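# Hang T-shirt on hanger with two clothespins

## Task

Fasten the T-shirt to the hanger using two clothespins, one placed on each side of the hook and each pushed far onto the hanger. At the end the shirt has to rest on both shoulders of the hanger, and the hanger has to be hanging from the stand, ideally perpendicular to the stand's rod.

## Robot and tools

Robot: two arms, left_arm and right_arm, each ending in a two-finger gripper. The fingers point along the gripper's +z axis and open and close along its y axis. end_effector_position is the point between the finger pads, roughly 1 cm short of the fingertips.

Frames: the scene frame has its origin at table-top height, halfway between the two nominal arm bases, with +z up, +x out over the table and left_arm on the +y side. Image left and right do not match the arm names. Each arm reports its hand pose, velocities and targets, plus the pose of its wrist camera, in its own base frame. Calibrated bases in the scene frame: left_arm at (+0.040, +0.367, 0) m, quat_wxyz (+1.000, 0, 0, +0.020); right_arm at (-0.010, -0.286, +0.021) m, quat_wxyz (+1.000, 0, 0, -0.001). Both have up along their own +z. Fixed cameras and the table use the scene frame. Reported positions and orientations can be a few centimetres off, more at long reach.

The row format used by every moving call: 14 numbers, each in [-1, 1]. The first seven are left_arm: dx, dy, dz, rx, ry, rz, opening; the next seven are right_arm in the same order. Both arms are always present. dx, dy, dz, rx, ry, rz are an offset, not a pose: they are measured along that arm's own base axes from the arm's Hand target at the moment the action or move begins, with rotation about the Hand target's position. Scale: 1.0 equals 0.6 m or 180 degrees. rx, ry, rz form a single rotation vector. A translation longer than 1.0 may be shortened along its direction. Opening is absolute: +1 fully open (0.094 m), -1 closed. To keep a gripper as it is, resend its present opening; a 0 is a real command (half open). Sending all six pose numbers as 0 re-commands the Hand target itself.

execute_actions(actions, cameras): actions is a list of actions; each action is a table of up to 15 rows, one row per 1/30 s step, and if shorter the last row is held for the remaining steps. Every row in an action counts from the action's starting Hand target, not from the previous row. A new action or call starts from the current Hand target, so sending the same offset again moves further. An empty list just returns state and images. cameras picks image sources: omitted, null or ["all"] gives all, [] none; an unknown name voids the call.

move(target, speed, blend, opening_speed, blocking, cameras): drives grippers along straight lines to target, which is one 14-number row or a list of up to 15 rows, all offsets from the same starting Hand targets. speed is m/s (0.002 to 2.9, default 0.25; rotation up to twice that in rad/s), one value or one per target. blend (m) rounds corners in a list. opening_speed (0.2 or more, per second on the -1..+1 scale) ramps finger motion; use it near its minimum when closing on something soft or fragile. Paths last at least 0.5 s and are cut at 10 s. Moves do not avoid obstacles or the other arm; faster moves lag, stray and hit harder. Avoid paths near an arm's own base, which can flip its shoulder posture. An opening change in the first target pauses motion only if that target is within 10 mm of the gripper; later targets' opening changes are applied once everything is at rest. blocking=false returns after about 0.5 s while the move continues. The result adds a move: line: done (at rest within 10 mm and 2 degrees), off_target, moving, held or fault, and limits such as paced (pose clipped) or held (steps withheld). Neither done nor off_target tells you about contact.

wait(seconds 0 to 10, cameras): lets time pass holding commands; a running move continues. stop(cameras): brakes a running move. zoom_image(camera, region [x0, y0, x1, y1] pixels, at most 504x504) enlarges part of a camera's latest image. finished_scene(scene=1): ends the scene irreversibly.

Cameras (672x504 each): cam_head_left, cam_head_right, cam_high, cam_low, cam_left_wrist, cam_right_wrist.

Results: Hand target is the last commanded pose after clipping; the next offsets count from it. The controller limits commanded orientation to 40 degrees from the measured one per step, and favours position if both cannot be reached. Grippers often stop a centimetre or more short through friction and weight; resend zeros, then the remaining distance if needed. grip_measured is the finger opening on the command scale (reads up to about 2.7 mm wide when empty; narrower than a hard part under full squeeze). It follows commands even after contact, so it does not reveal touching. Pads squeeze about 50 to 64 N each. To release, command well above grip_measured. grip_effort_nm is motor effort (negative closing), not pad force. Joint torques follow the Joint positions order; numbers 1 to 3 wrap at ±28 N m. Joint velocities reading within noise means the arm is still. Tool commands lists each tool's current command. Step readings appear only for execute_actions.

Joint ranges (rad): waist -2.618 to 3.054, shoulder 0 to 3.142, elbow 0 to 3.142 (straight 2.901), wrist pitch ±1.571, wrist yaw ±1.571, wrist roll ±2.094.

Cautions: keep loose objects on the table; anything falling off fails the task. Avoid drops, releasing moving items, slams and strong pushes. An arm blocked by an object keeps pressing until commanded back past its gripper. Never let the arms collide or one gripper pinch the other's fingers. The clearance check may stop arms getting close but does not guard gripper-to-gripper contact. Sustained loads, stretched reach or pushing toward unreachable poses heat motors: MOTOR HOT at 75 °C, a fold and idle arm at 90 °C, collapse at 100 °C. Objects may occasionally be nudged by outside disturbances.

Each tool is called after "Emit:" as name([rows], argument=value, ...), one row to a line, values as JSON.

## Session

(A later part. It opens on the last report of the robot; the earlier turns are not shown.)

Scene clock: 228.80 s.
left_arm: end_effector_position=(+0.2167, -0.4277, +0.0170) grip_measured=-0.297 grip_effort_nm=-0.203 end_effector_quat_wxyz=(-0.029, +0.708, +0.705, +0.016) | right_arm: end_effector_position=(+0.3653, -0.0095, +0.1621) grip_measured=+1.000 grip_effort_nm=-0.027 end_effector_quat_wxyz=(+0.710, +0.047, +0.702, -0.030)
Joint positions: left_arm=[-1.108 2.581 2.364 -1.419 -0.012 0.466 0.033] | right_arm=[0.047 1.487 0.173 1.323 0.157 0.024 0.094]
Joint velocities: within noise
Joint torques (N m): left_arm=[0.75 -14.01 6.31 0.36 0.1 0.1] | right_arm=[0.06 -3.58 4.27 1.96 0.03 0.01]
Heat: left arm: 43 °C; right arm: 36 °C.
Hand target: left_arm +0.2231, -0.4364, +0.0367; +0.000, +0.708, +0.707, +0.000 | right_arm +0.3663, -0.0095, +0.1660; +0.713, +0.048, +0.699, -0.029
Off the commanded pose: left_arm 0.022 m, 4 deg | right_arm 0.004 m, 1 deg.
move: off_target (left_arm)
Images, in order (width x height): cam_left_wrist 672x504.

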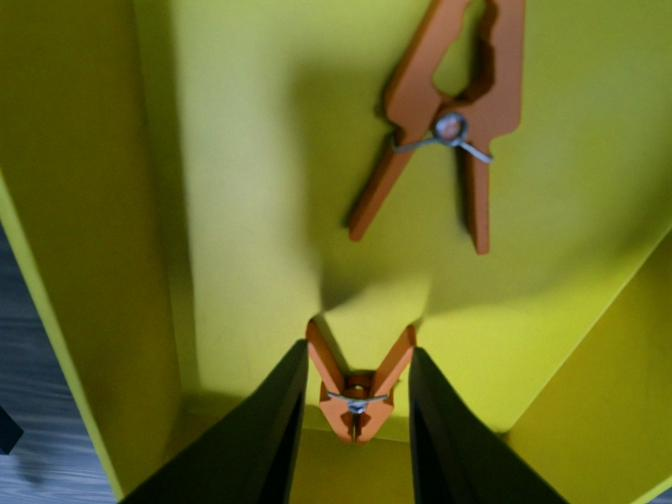

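Emit:
move(target=[0, 0, 0, 0, 0, 0, -0.5, 0, 0, 0, 0, 0, 0, 1], opening_speed=0.2, cameras=["cam_left_wrist"])

Emit:
zoom_image(camera="cam_left_wrist", region=[230, 290, 490, 485])

Scene clock: 233.10 s.
left_arm: end_effector_position=(+0.2167, -0.4277, +0.0170) grip_measured=-0.497 grip_effort_nm=-0.203 end_effector_quat_wxyz=(-0.029, +0.708, +0.705, +0.016) | right_arm: end_effector_position=(+0.3653, -0.0095, +0.1621) grip_measured=+1.000 grip_effort_nm=-0.037 end_effector_quat_wxyz=(+0.710, +0.047, +0.702, -0.030)
Joint positions: left_arm=[-1.108 2.581 2.364 -1.419 -0.012 0.466 0.024] | right_arm=[0.047 1.487 0.173 1.323 0.157 0.024 0.094]
Joint velocities: within noise
Joint torques (N m): left_arm=[0.69 -14.12 6.13 0.36 0.07 0.04] | right_arm=[0.01 -3.51 4.23 1.97 0.03 0.02]
Heat: left arm: 44 °C; right arm: 36 °C.
Hand target: left_arm +0.2231, -0.4364, +0.0367; +0.000, +0.708, +0.707, +0.000 | right_arm +0.3663, -0.0095, +0.1660; +0.713, +0.048, +0.699, -0.029
Off the commanded pose: left_arm 0.022 m, 4 deg | right_arm 0.004 m, 1 deg.
move: off_target (left_arm)
Images, in order (width x height): cam_left_wrist 672x504.

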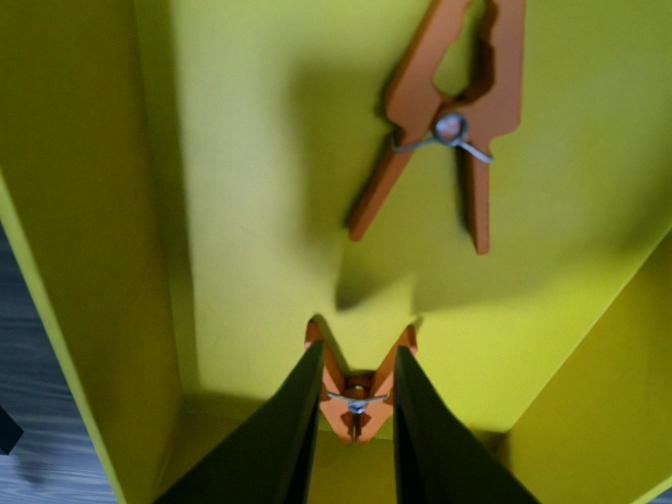

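Scaled by 1.938 from the camera's 672x504 image, which has a finer 960x720 frame.

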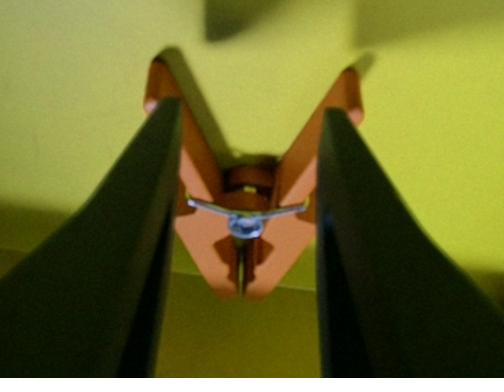

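Emit:
move(target=[0, 0, 0, 0, 0, 0, -0.62, 0, 0, 0, 0, 0, 0, 1], opening_speed=0.2, cameras=["cam_left_wrist"])

Emit:
zoom_image(camera="cam_left_wrist", region=[230, 290, 490, 485])

Scene clock: 246.30 s.
left_arm: end_effector_position=(+0.2167, -0.4277, +0.0170) grip_measured=-0.618 grip_effort_nm=-0.198 end_effector_quat_wxyz=(-0.029, +0.708, +0.705, +0.016) | right_arm: end_effector_position=(+0.3653, -0.0095, +0.1621) grip_measured=+1.000 grip_effort_nm=-0.037 end_effector_quat_wxyz=(+0.710, +0.047, +0.702, -0.030)
Joint positions: left_arm=[-1.108 2.581 2.364 -1.419 -0.012 0.466 0.018] | right_arm=[0.047 1.487 0.173 1.323 0.157 0.024 0.094]
Joint velocities: within noise
Joint torques (N m): left_arm=[0.83 -14.2 6.22 0.36 0.1 0.06] | right_arm=[0.01 -3.58 4.3 1.99 0.05 -0.01]
Heat: left arm: 44 °C; right arm: 36 °C.
Hand target: left_arm +0.2231, -0.4364, +0.0367; +0.000, +0.708, +0.707, +0.000 | right_arm +0.3663, -0.0095, +0.1660; +0.713, +0.048, +0.699, -0.029
Off the commanded pose: left_arm 0.022 m, 4 deg | right_arm 0.004 m, 1 deg.
move: off_target (left_arm)
Images, in order (width x height): cam_left_wrist 672x504.

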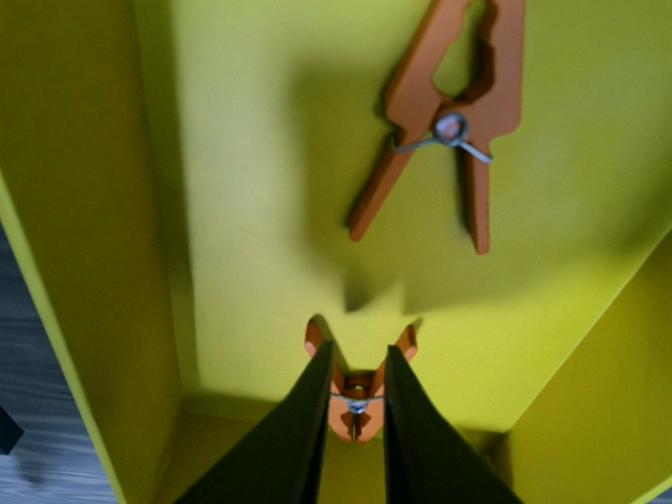

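Scaled by 1.938 from the camera's 672x504 image, which has a finer 960x720 frame.

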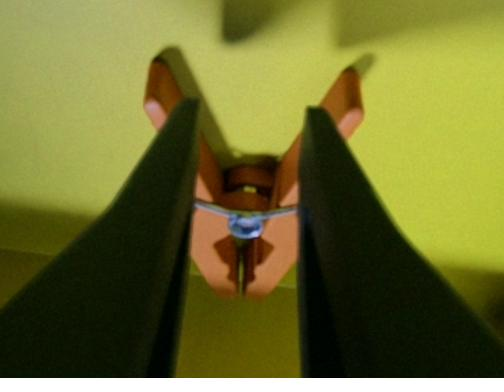

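Emit:
move(target=[0, 0, -0.01, 0, 0, 0, -0.1, 0, 0, 0, 0, 0, 0, 1], speed=0.05, cameras=["cam_left_wrist", "cam_low"])

Emit:
zoom_image(camera="cam_left_wrist", region=[230, 290, 490, 485])

Emit:
zoom_image(camera="cam_low", region=[280, 170, 460, 305])

Scene clock: 256.33 s.
left_arm: end_effector_position=(+0.2185, -0.4312, +0.0168) grip_measured=-0.102 grip_effort_nm=0.056 end_effector_quat_wxyz=(-0.021, +0.709, +0.705, +0.014) | right_arm: end_effector_position=(+0.3653, -0.0095, +0.1621) grip_measured=+1.000 grip_effort_nm=-0.037 end_effector_quat_wxyz=(+0.710, +0.047, +0.702, -0.030)
Joint positions: left_arm=[-1.108 2.581 2.364 -1.403 -0.012 0.467 0.042] | right_arm=[0.047 1.487 0.173 1.323 0.157 0.024 0.094]
Joint velocities: within noise
Joint torques (N m): left_arm=[0.62 -13.93 4.86 0.43 0.03 0.05] | right_arm=[-0.02 -3.54 4.3 1.93 0.01 0]
Heat: left arm: 45 °C; right arm: 36 °C.
Hand target: left_arm +0.2231, -0.4364, +0.0307; +0.000, +0.708, +0.707, +0.000 | right_arm +0.3663, -0.0095, +0.1660; +0.713, +0.048, +0.699, -0.029
Off the commanded pose: left_arm 0.016 m, 3 deg | right_arm 0.004 m, 1 deg.
move: off_target (left_arm)
Images, in order (width x height): cam_low 672x504, cam_left_wrist 672x504.

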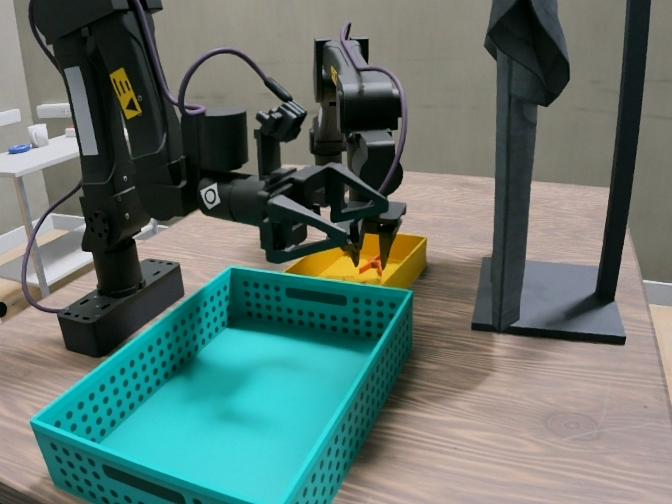

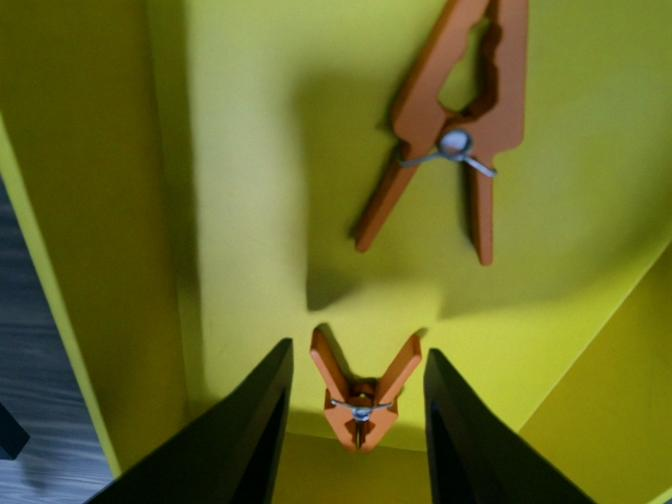

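Scaled by 1.938 from the camera's 672x504 image, which has a finer 960x720 frame.

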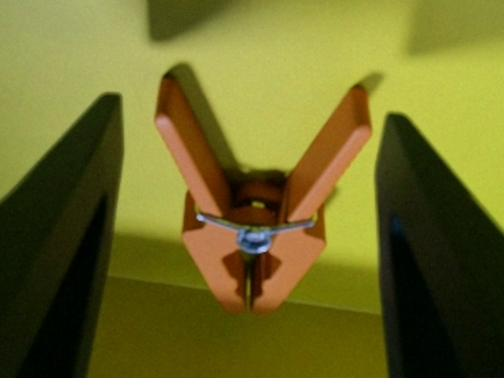

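Scaled by 2.800 from the camera's 672x504 image, which has a finer 960x720 frame.

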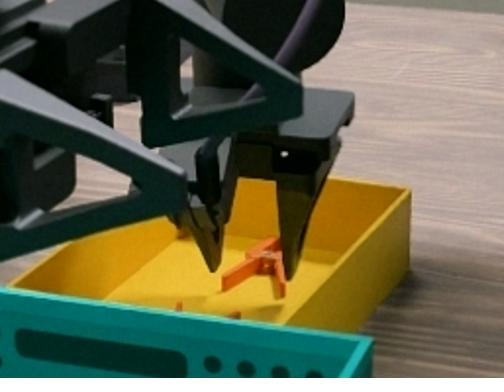

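Emit:
move(target=[0, 0, -0.0133, 0, 0, 0, -0.1, 0, 0, 0, 0, 0, 0, 1], speed=0.05, cameras=["cam_left_wrist"])

Emit:
zoom_image(camera="cam_left_wrist", region=[230, 290, 490, 485])

Scene clock: 263.00 s.
left_arm: end_effector_position=(+0.2178, -0.4299, +0.0069) grip_measured=-0.102 grip_effort_nm=0.056 end_effector_quat_wxyz=(-0.024, +0.709, +0.705, +0.014) | right_arm: end_effector_position=(+0.3653, -0.0095, +0.1621) grip_measured=+1.000 grip_effort_nm=-0.037 end_effector_quat_wxyz=(+0.710, +0.047, +0.702, -0.030)
Joint positions: left_arm=[-1.108 2.581 2.325 -1.369 -0.012 0.467 0.042] | right_arm=[0.047 1.487 0.173 1.323 0.157 0.024 0.094]
Joint velocities: within noise
Joint torques (N m): left_arm=[0.65 -14.45 5 0.43 0.07 0.07] | right_arm=[0.03 -3.58 4.33 1.95 0.01 0.02]
Heat: left arm: 45 °C; right arm: 36 °C.
Hand target: left_arm +0.2231, -0.4365, +0.0228; +0.000, +0.708, +0.707, +0.000 | right_arm +0.3663, -0.0095, +0.1660; +0.713, +0.048, +0.699, -0.029
Off the commanded pose: left_arm 0.018 m, 3 deg | right_arm 0.004 m, 1 deg.
move: off_target (left_arm)
Images, in order (width x height): cam_left_wrist 672x504.

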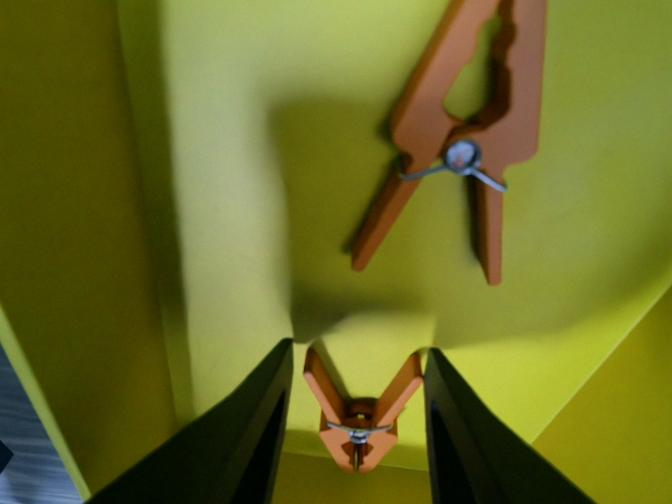

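Scaled by 1.938 from the camera's 672x504 image, which has a finer 960x720 frame.

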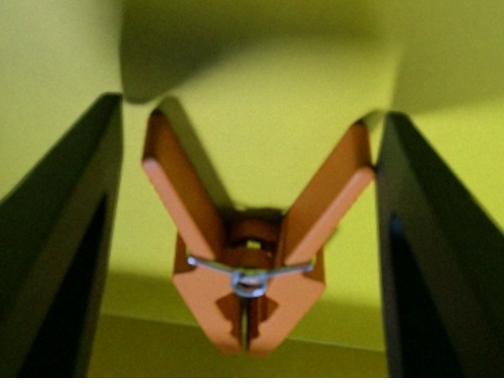

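Emit:
move(target=[0, 0, 0, 0, 0, 0, -0.4, 0, 0, 0, 0, 0, 0, 1], opening_speed=0.2, cameras=["cam_left_wrist"])

Emit:
zoom_image(camera="cam_left_wrist", region=[230, 290, 490, 485])

Scene clock: 276.10 s.
left_arm: end_effector_position=(+0.2179, -0.4302, +0.0068) grip_measured=-0.394 grip_effort_nm=-0.374 end_effector_quat_wxyz=(-0.024, +0.709, +0.705, +0.014) | right_arm: end_effector_position=(+0.3653, -0.0095, +0.1621) grip_measured=+1.000 grip_effort_nm=-0.042 end_effector_quat_wxyz=(+0.710, +0.047, +0.702, -0.030)
Joint positions: left_arm=[-1.108 2.581 2.325 -1.368 -0.012 0.467 0.028] | right_arm=[0.047 1.487 0.173 1.323 0.157 0.024 0.094]
Joint velocities: within noise
Joint torques (N m): left_arm=[0.96 -14.17 4.63 0.42 0.03 0.03] | right_arm=[0.06 -3.58 4.26 1.93 0.01 0]
Heat: left arm: 46 °C; right arm: 36 °C.
Hand target: left_arm +0.2231, -0.4365, +0.0228; +0.000, +0.708, +0.707, +0.000 | right_arm +0.3663, -0.0095, +0.1660; +0.713, +0.048, +0.699, -0.029
Off the commanded pose: left_arm 0.018 m, 3 deg | right_arm 0.004 m, 1 deg.
move: off_target (left_arm)
Images, in order (width x height): cam_left_wrist 672x504.

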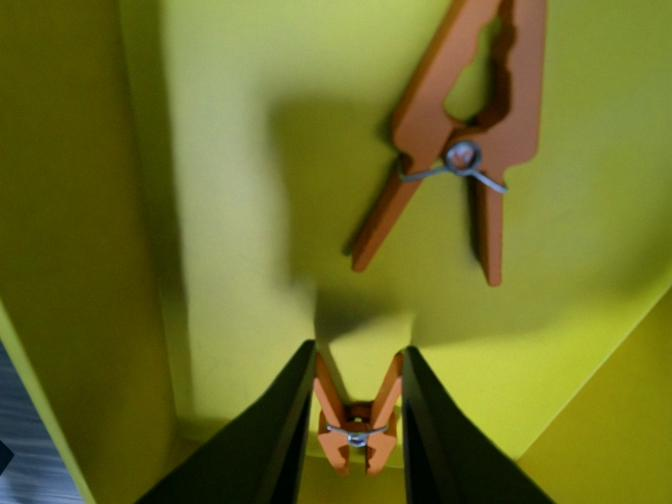

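Scaled by 1.938 from the camera's 672x504 image, which has a finer 960x720 frame.

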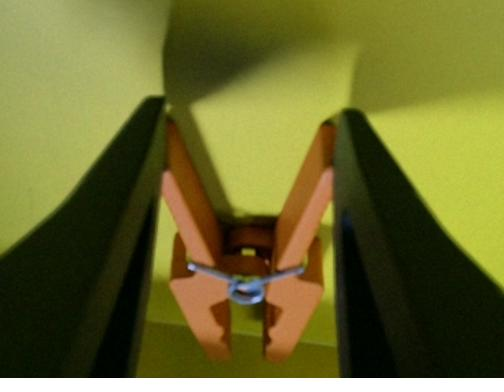

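Emit:
move(target=[0, 0, 0, 0, 0, 0, -0.6, 0, 0, 0, 0, 0, 0, 1], opening_speed=0.2, cameras=["cam_left_wrist"])

Emit:
zoom_image(camera="cam_left_wrist", region=[230, 290, 490, 485])

Scene clock: 282.27 s.
left_arm: end_effector_position=(+0.2180, -0.4302, +0.0068) grip_measured=-0.598 grip_effort_nm=-0.193 end_effector_quat_wxyz=(-0.023, +0.709, +0.705, +0.014) | right_arm: end_effector_position=(+0.3653, -0.0095, +0.1621) grip_measured=+1.000 grip_effort_nm=-0.037 end_effector_quat_wxyz=(+0.710, +0.047, +0.702, -0.030)
Joint positions: left_arm=[-1.108 2.581 2.325 -1.368 -0.012 0.467 0.019] | right_arm=[0.047 1.487 0.173 1.323 0.157 0.024 0.094]
Joint velocities: within noise
Joint torques (N m): left_arm=[0.76 -14.34 4.72 0.4 0.11 0.07] | right_arm=[-0.08 -3.55 4.25 1.98 0.01 0.02]
Heat: left arm: 46 °C; right arm: 36 °C.
Hand target: left_arm +0.2231, -0.4365, +0.0228; +0.000, +0.708, +0.707, +0.000 | right_arm +0.3663, -0.0095, +0.1660; +0.713, +0.048, +0.699, -0.029
Off the commanded pose: left_arm 0.018 m, 3 deg | right_arm 0.004 m, 1 deg.
move: off_target (left_arm)
Images, in order (width x height): cam_left_wrist 672x504.

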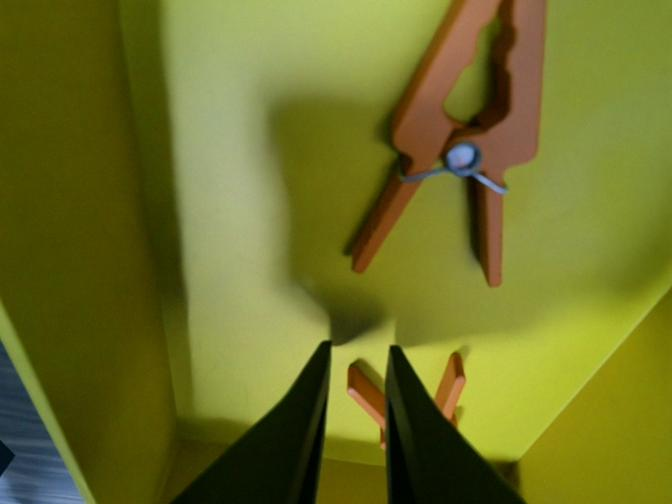

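Scaled by 1.938 from the camera's 672x504 image, which has a finer 960x720 frame.

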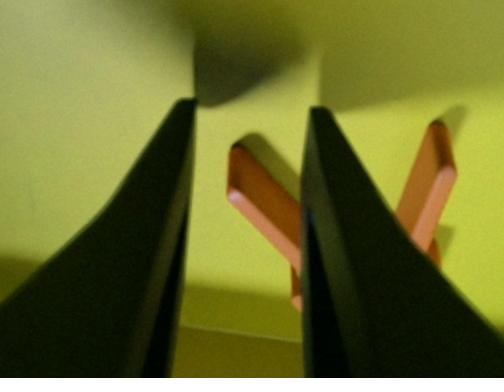

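Emit:
move([
  [0, 0, 0.067, 0, 0, 0, -0.6, 0, 0, 0, 0, 0, 0, 1],
  [0, 0, 0.068, 0, 0, 0, 0.1, 0, 0, 0, 0, 0, 0, 1],
], speed=0.1, cameras=["cam_left_wrist"])

Emit:
zoom_image(camera="cam_left_wrist", region=[230, 210, 490, 405])

Scene clock: 288.07 s.
left_arm: end_effector_position=(+0.2205, -0.4353, +0.0548) grip_measured=+0.097 grip_effort_nm=0.066 end_effector_quat_wxyz=(-0.005, +0.709, +0.705, +0.008) | right_arm: end_effector_position=(+0.3653, -0.0095, +0.1621) grip_measured=+1.000 grip_effort_nm=-0.037 end_effector_quat_wxyz=(+0.710, +0.047, +0.702, -0.030)
Joint positions: left_arm=[-1.108 2.581 2.517 -1.522 -0.012 0.467 0.052] | right_arm=[0.047 1.487 0.173 1.323 0.157 0.024 0.094]
Joint velocities: within noise
Joint torques (N m): left_arm=[0.66 -11.77 7.56 0.13 0.11 0.05] | right_arm=[0.03 -3.47 4.27 1.95 0 0.03]
Heat: left arm: 46 °C; right arm: 36 °C.
Hand target: left_arm +0.2231, -0.4364, +0.0635; +0.000, +0.707, +0.707, +0.000 | right_arm +0.3663, -0.0095, +0.1660; +0.713, +0.048, +0.699, -0.029
Off the commanded pose: left_arm 0.009 m, 1 deg | right_arm 0.004 m, 1 deg.
move: done
Images, in order (width x height): cam_left_wrist 672x504.

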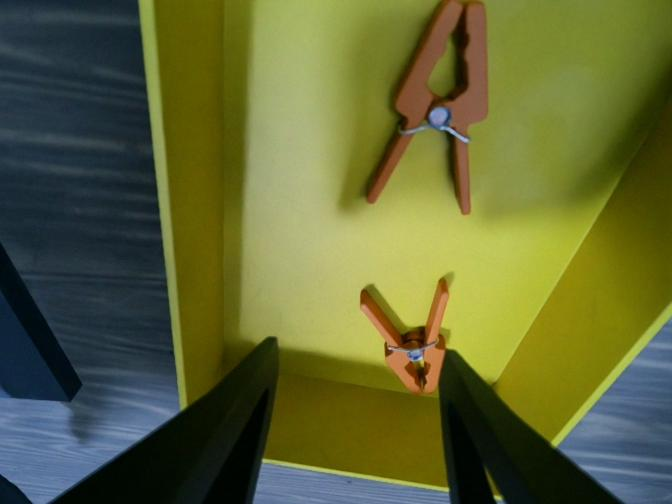

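Scaled by 1.938 from the camera's 672x504 image, which has a finer 960x720 frame.

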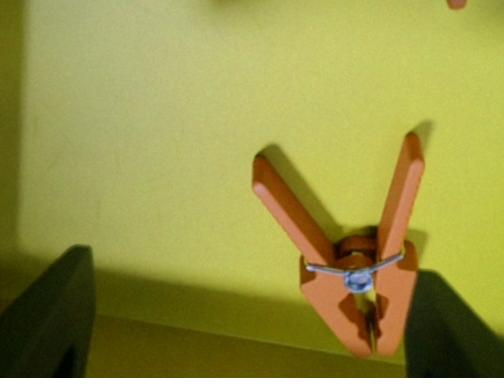

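Emit:
move(target=[-0.0278, 0.0187, -0.02, 0, 0, 0.0694, 0.1, 0, 0, 0, 0, 0, 0, 1], speed=0.1, cameras=["cam_left_wrist"])

Emit:
zoom_image(camera="cam_left_wrist", region=[230, 210, 490, 405])

Scene clock: 326.53 s.
left_arm: end_effector_position=(+0.2075, -0.4144, +0.0280) grip_measured=+0.097 grip_effort_nm=0.061 end_effector_quat_wxyz=(-0.031, +0.625, +0.779, +0.021) | right_arm: end_effector_position=(+0.3653, -0.0095, +0.1621) grip_measured=+1.000 grip_effort_nm=-0.037 end_effector_quat_wxyz=(+0.710, +0.047, +0.702, -0.030)
Joint positions: left_arm=[-1.113 2.49 2.238 -1.394 -0.011 0.239 0.052] | right_arm=[0.047 1.487 0.173 1.323 0.157 0.024 0.094]
Joint velocities: within noise
Joint torques (N m): left_arm=[-0.8 -15.1 4.83 0.32 0.14 -0.07] | right_arm=[-0.05 -3.51 4.21 1.96 0.03 0.04]
Heat: left arm: 45 °C; right arm: 37 °C.
Hand target: left_arm +0.2064, -0.4252, +0.0515; +0.000, +0.626, +0.779, +0.000 | right_arm +0.3663, -0.0095, +0.1660; +0.713, +0.048, +0.699, -0.029
Off the commanded pose: left_arm 0.026 m, 4 deg | right_arm 0.004 m, 1 deg.
move: off_target (left_arm)
Images, in order (width x height): cam_left_wrist 672x504.

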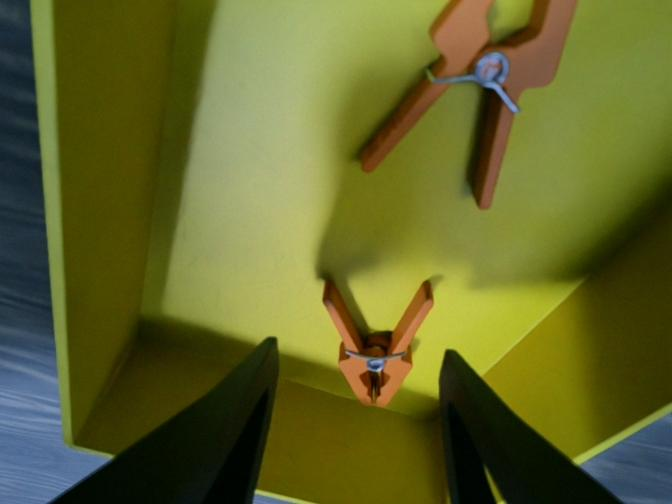

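Scaled by 1.938 from the camera's 672x504 image, which has a finer 960x720 frame.

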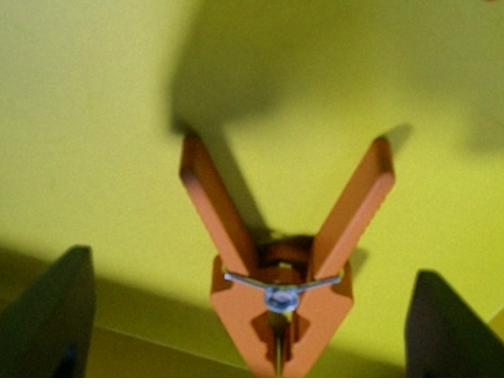

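Emit:
move(target=[-0.0058, -0.0115, -0.0425, 0, 0, 0, 0.0, 0, 0, 0, 0, 0, 0, 1], speed=0.05, cameras=["cam_left_wrist"])

Emit:
zoom_image(camera="cam_left_wrist", region=[230, 250, 490, 445])

Scene clock: 340.43 s.
left_arm: end_effector_position=(+0.2052, -0.4234, +0.0161) grip_measured=+0.003 grip_effort_nm=-0.193 end_effector_quat_wxyz=(-0.017, +0.625, +0.780, +0.015) | right_arm: end_effector_position=(+0.3653, -0.0095, +0.1621) grip_measured=+1.000 grip_effort_nm=-0.037 end_effector_quat_wxyz=(+0.710, +0.047, +0.702, -0.030)
Joint positions: left_arm=[-1.126 2.489 2.191 -1.317 -0.011 0.225 0.047] | right_arm=[0.047 1.487 0.173 1.323 0.157 0.024 0.094]
Joint velocities: within noise
Joint torques (N m): left_arm=[-0.58 -12.81 4.88 0.43 0.06 -0.05] | right_arm=[0.06 -3.64 4.23 1.91 0.01 0.01]
Heat: left arm: 52 °C; right arm: 37 °C.
Hand target: left_arm +0.2029, -0.4321, +0.0261; +0.000, +0.626, +0.780, +0.000 | right_arm +0.3663, -0.0095, +0.1660; +0.713, +0.048, +0.699, -0.029
Off the commanded pose: left_arm 0.013 m, 3 deg | right_arm 0.004 m, 1 deg.
move: off_target (left_arm)
Images, in order (width x height): cam_left_wrist 672x504.

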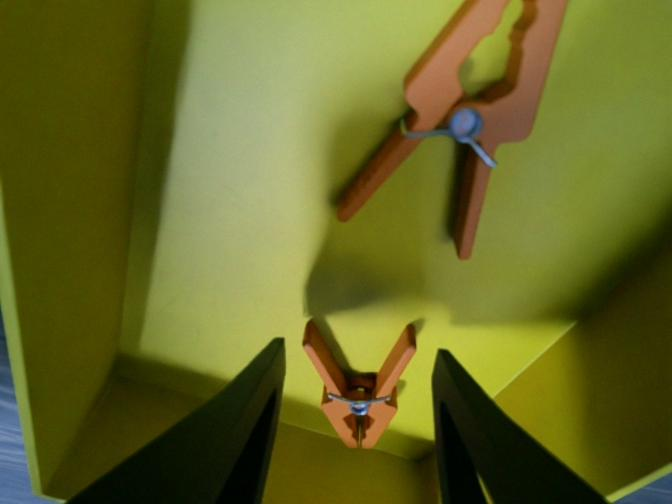

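Scaled by 1.938 from the camera's 672x504 image, which has a finer 960x720 frame.

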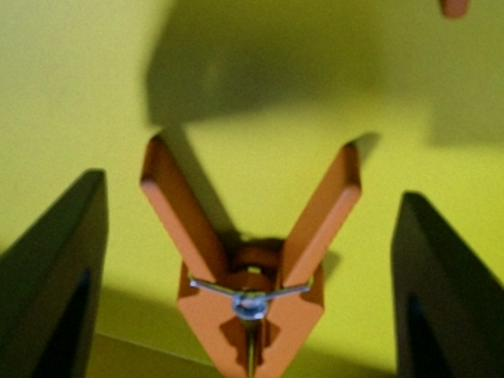

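Emit:
move(target=[0.0, 0.0, -0.022, 0, 0, 0, 0.0, 0, 0, 0, 0, 0, 0, 1], speed=0.04, cameras=["cam_left_wrist"])

Emit:
zoom_image(camera="cam_left_wrist", region=[230, 290, 490, 485])

Scene clock: 344.17 s.
left_arm: end_effector_position=(+0.2053, -0.4237, +0.0050) grip_measured=+0.003 grip_effort_nm=-0.208 end_effector_quat_wxyz=(-0.015, +0.625, +0.780, +0.014) | right_arm: end_effector_position=(+0.3653, -0.0095, +0.1621) grip_measured=+1.000 grip_effort_nm=-0.032 end_effector_quat_wxyz=(+0.710, +0.047, +0.702, -0.030)
Joint positions: left_arm=[-1.126 2.489 2.148 -1.268 -0.011 0.225 0.047] | right_arm=[0.047 1.487 0.173 1.323 0.157 0.024 0.094]
Joint velocities: within noise
Joint torques (N m): left_arm=[-0.55 -12.64 4.9 0.49 0.08 -0.02] | right_arm=[-0.12 -3.55 4.27 1.94 -0.02 0.03]
Heat: left arm: 53 °C; right arm: 37 °C.
Hand target: left_arm +0.2030, -0.4322, +0.0130; +0.000, +0.626, +0.779, +0.000 | right_arm +0.3663, -0.0095, +0.1660; +0.713, +0.048, +0.699, -0.029
Off the commanded pose: left_arm 0.012 m, 2 deg | right_arm 0.004 m, 1 deg.
move: off_target (left_arm)
Images, in order (width x height): cam_left_wrist 672x504.

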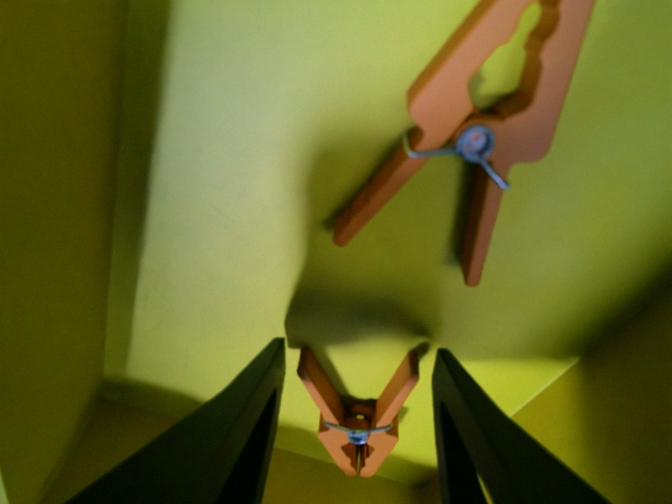

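Scaled by 1.938 from the camera's 672x504 image, which has a finer 960x720 frame.

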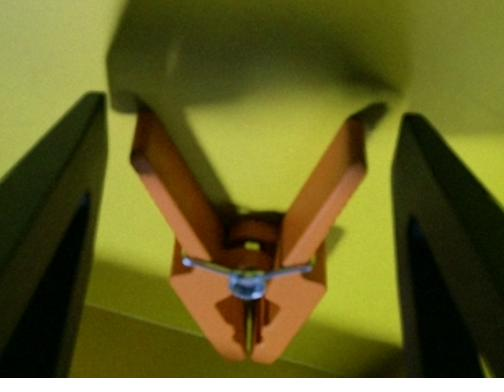

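Emit:
move(target=[0.0, 0.0, -0.01, 0, 0, 0, 0.0, 0, 0, 0, 0, 0, 0, 1], speed=0.04, cameras=["cam_left_wrist"])

Emit:
zoom_image(camera="cam_left_wrist", region=[230, 290, 490, 485])

Scene clock: 349.07 s.
left_arm: end_effector_position=(+0.2055, -0.4240, +0.0005) grip_measured=+0.003 grip_effort_nm=-0.198 end_effector_quat_wxyz=(-0.014, +0.625, +0.780, +0.013) | right_arm: end_effector_position=(+0.3653, -0.0095, +0.1621) grip_measured=+1.000 grip_effort_nm=-0.042 end_effector_quat_wxyz=(+0.710, +0.047, +0.702, -0.030)
Joint positions: left_arm=[-1.126 2.489 2.13 -1.247 -0.011 0.225 0.047] | right_arm=[0.047 1.487 0.173 1.323 0.157 0.024 0.094]
Joint velocities: within noise
Joint torques (N m): left_arm=[-0.66 -12.38 4.94 0.53 0.04 -0.07] | right_arm=[0.02 -3.54 4.29 1.94 0.05 0.02]
Heat: left arm: 53 °C; right arm: 37 °C.
Hand target: left_arm +0.2030, -0.4322, +0.0070; +0.000, +0.626, +0.780, +0.000 | right_arm +0.3663, -0.0095, +0.1660; +0.713, +0.048, +0.699, -0.029
Off the commanded pose: left_arm 0.011 m, 2 deg | right_arm 0.004 m, 1 deg.
move: off_target (left_arm)
Images, in order (width x height): cam_left_wrist 672x504.

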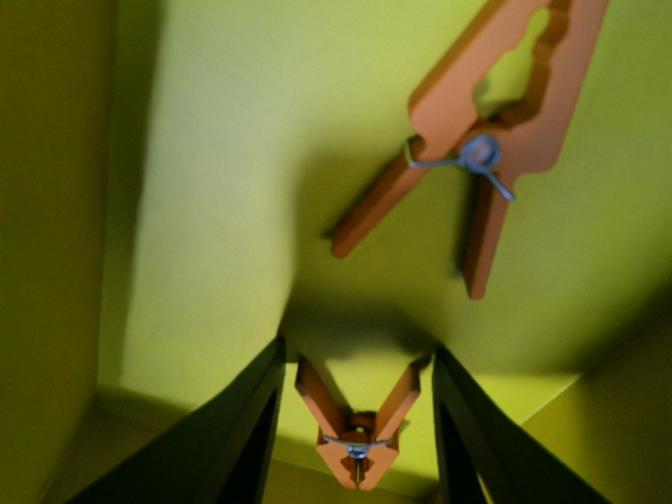

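Scaled by 1.938 from the camera's 672x504 image, which has a finer 960x720 frame.

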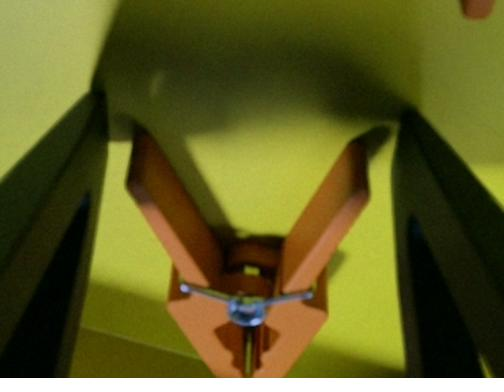

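Emit:
move(target=[0, 0, 0, 0, 0, 0, -0.35, 0, 0, 0, 0, 0, 0, 1], opening_speed=0.25, cameras=["cam_left_wrist"])

Emit:
zoom_image(camera="cam_left_wrist", region=[230, 290, 490, 485])

Scene clock: 354.17 s.
left_arm: end_effector_position=(+0.2056, -0.4243, +0.0005) grip_measured=-0.344 grip_effort_nm=-0.398 end_effector_quat_wxyz=(-0.013, +0.625, +0.780, +0.013) | right_arm: end_effector_position=(+0.3653, -0.0095, +0.1621) grip_measured=+1.000 grip_effort_nm=-0.046 end_effector_quat_wxyz=(+0.710, +0.047, +0.702, -0.030)
Joint positions: left_arm=[-1.126 2.489 2.13 -1.246 -0.011 0.225 0.031] | right_arm=[0.047 1.487 0.173 1.323 0.157 0.024 0.094]
Joint velocities: within noise
Joint torques (N m): left_arm=[-0.64 -12.18 4.97 0.42 0.07 -0.1] | right_arm=[-0.01 -3.51 4.27 1.94 0.02 0.01]
Heat: left arm: 54 °C; right arm: 37 °C.
Hand target: left_arm +0.2030, -0.4322, +0.0070; +0.000, +0.626, +0.780, +0.000 | right_arm +0.3663, -0.0095, +0.1660; +0.713, +0.048, +0.699, -0.029
Off the commanded pose: left_arm 0.011 m, 2 deg | right_arm 0.004 m, 1 deg.
move: off_target (left_arm)
Images, in order (width x height): cam_left_wrist 672x504.

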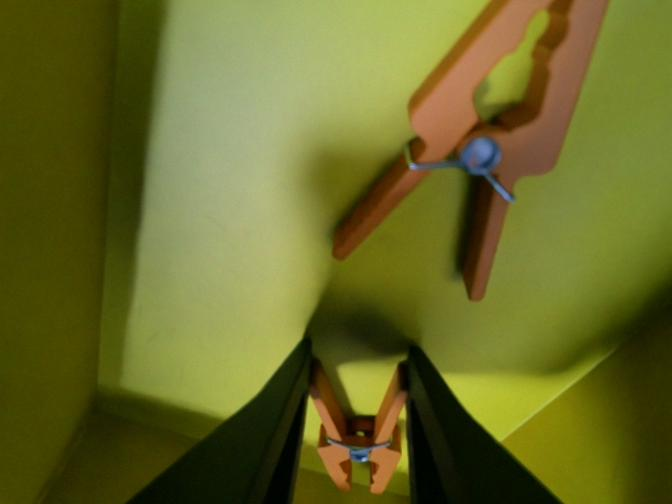

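Scaled by 1.938 from the camera's 672x504 image, which has a finer 960x720 frame.

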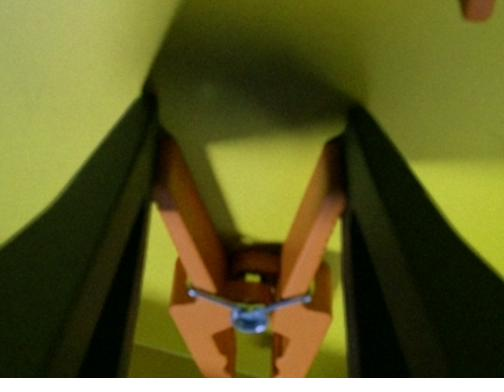

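Emit:
move(target=[0, 0, 0, 0, 0, 0, -0.5, 0, 0, 0, 0, 0, 0, 1], opening_speed=0.2, cameras=["cam_left_wrist"])

Emit:
zoom_image(camera="cam_left_wrist", region=[230, 309, 490, 504])

Scene clock: 357.70 s.
left_arm: end_effector_position=(+0.2057, -0.4244, +0.0005) grip_measured=-0.493 grip_effort_nm=-0.427 end_effector_quat_wxyz=(-0.013, +0.625, +0.780, +0.013) | right_arm: end_effector_position=(+0.3653, -0.0095, +0.1621) grip_measured=+1.000 grip_effort_nm=-0.032 end_effector_quat_wxyz=(+0.710, +0.047, +0.702, -0.030)
Joint positions: left_arm=[-1.126 2.489 2.13 -1.245 -0.011 0.225 0.024] | right_arm=[0.047 1.487 0.173 1.323 0.157 0.024 0.094]
Joint velocities: within noise
Joint torques (N m): left_arm=[-0.8 -12.31 4.78 0.47 0.07 -0.06] | right_arm=[-0.02 -3.52 4.27 1.96 0.02 0.02]
Heat: left arm: 54 °C; right arm: 37 °C.
Hand target: left_arm +0.2030, -0.4322, +0.0070; +0.000, +0.626, +0.780, +0.000 | right_arm +0.3663, -0.0095, +0.1660; +0.713, +0.048, +0.699, -0.029
Off the commanded pose: left_arm 0.010 m, 2 deg | right_arm 0.004 m, 1 deg.
move: done
Images, in order (width x height): cam_left_wrist 672x504.

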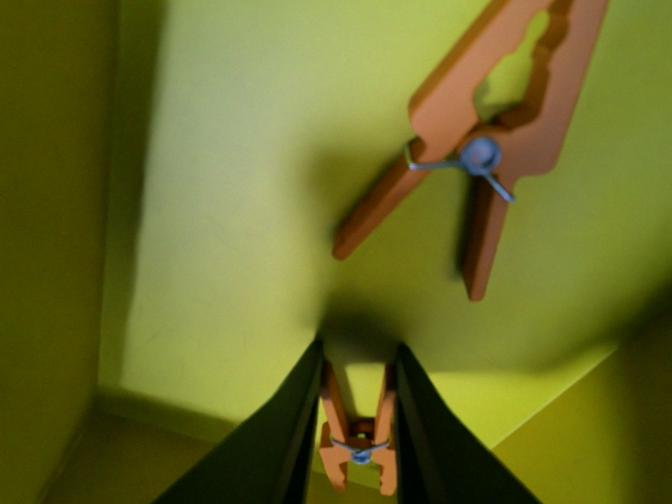

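Scaled by 1.938 from the camera's 672x504 image, which has a finer 960x720 frame.

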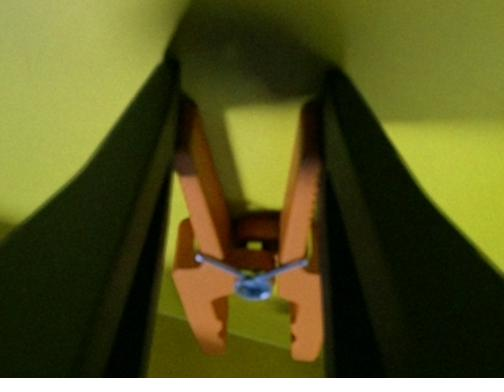

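Emit:
move(target=[0, 0, 0, 0, 0, 0, -0.6, 0, 0, 0, 0, 0, 0, 1], opening_speed=0.2, cameras=["cam_left_wrist"])

Emit:
zoom_image(camera="cam_left_wrist", region=[230, 309, 490, 504])

Scene clock: 360.83 s.
left_arm: end_effector_position=(+0.2057, -0.4244, +0.0005) grip_measured=-0.593 grip_effort_nm=-0.452 end_effector_quat_wxyz=(-0.013, +0.625, +0.780, +0.013) | right_arm: end_effector_position=(+0.3653, -0.0095, +0.1621) grip_measured=+1.000 grip_effort_nm=-0.037 end_effector_quat_wxyz=(+0.710, +0.047, +0.702, -0.030)
Joint positions: left_arm=[-1.126 2.489 2.13 -1.245 -0.011 0.225 0.019] | right_arm=[0.047 1.487 0.173 1.323 0.157 0.024 0.094]
Joint velocities: within noise
Joint torques (N m): left_arm=[-0.64 -12.3 4.97 0.5 0.09 -0.03] | right_arm=[0.06 -3.51 4.19 1.94 0.03 0.01]
Heat: left arm: 54 °C; right arm: 37 °C.
Hand target: left_arm +0.2030, -0.4322, +0.0070; +0.000, +0.626, +0.780, +0.000 | right_arm +0.3663, -0.0095, +0.1660; +0.713, +0.048, +0.699, -0.029
Off the commanded pose: left_arm 0.011 m, 2 deg | right_arm 0.004 m, 1 deg.
move: off_target (left_arm)
Images, in order (width x height): cam_left_wrist 672x504.

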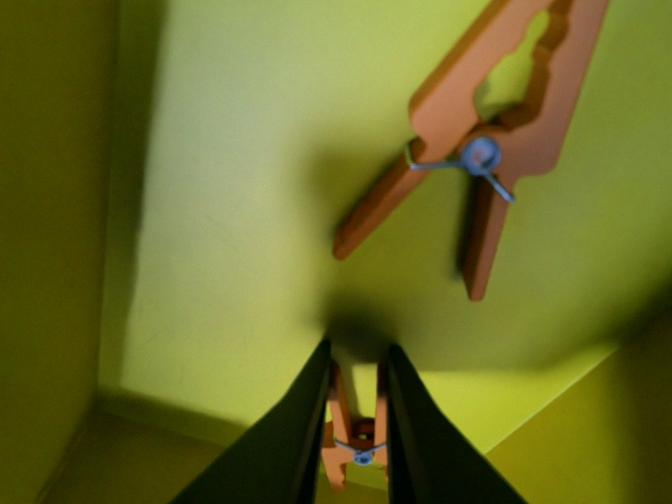

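Scaled by 1.938 from the camera's 672x504 image, which has a finer 960x720 frame.

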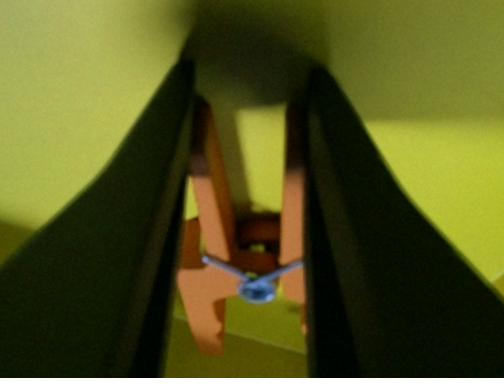

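Emit:
move(target=[0, 0, 0.15, 0, 0, 0, -0.6, 0, 0, 0, 0, 0, 0, 1], speed=0.1)

Emit:
zoom_image(camera="cam_left_wrist", region=[230, 309, 490, 504])

Scene clock: 364.83 s.
left_arm: end_effector_position=(+0.2081, -0.4295, +0.0895) grip_measured=-0.593 grip_effort_nm=-0.452 end_effector_quat_wxyz=(+0.007, +0.625, +0.780, +0.003) | right_arm: end_effector_position=(+0.3653, -0.0095, +0.1621) grip_measured=+1.000 grip_effort_nm=-0.032 end_effector_quat_wxyz=(+0.710, +0.047, +0.702, -0.030)
Joint positions: left_arm=[-1.126 2.489 2.486 -1.557 -0.011 0.225 0.019] | right_arm=[0.047 1.487 0.173 1.323 0.157 0.024 0.094]
Joint velocities: within noise
Joint torques (N m): left_arm=[-0.64 -11.36 6.65 0.14 0.1 -0.04] | right_arm=[-0.01 -3.47 4.22 1.94 0.03 0.03]
Heat: left arm: 54 °C; right arm: 37 °C.
Hand target: left_arm +0.2029, -0.4321, +0.0969; +0.000, +0.626, +0.780, +0.000 | right_arm +0.3663, -0.0095, +0.1660; +0.713, +0.048, +0.699, -0.029
Off the commanded pose: left_arm 0.009 m, 1 deg | right_arm 0.004 m, 1 deg.
joint sent to its limit (left arm) — joint 4 (wrist pitch), lower limit. The joint targets still meet the commanded pose.
move: done

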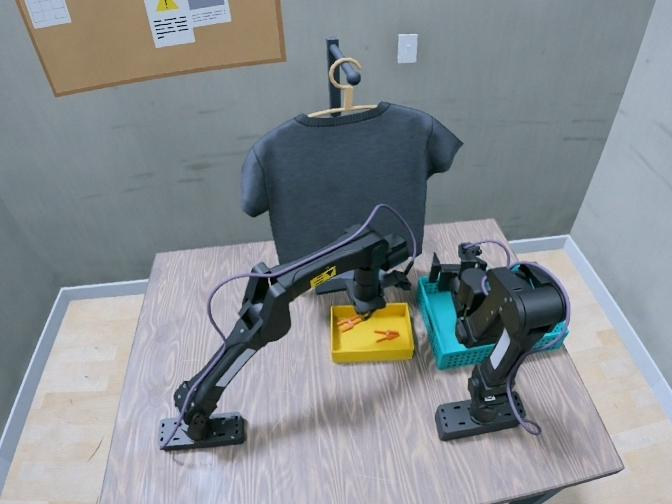

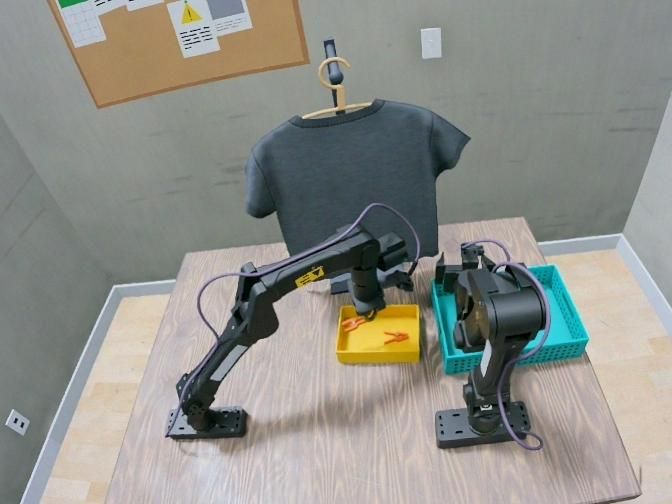

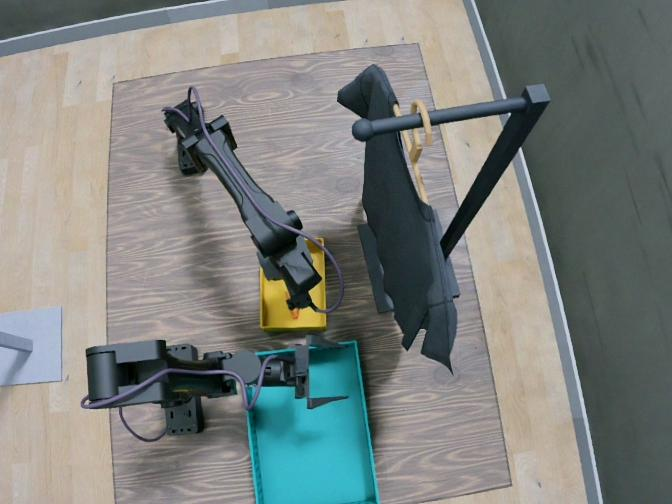

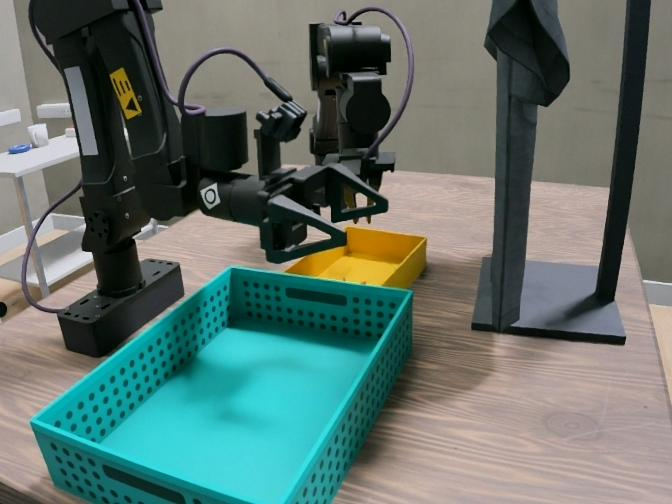

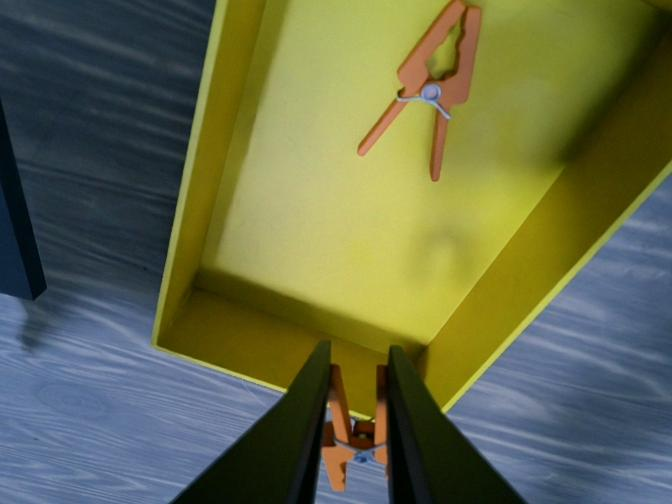

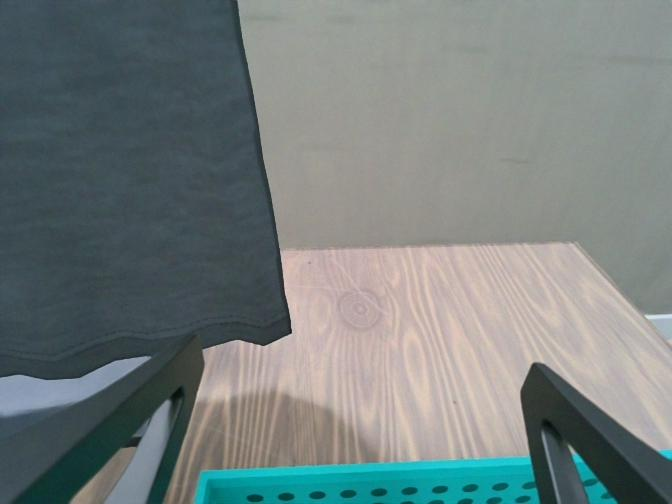

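Scaled by 1.938 from the camera's 672x504 image, which has a finer 960x720 frame.

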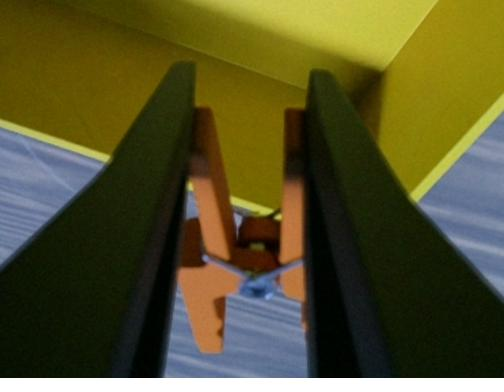

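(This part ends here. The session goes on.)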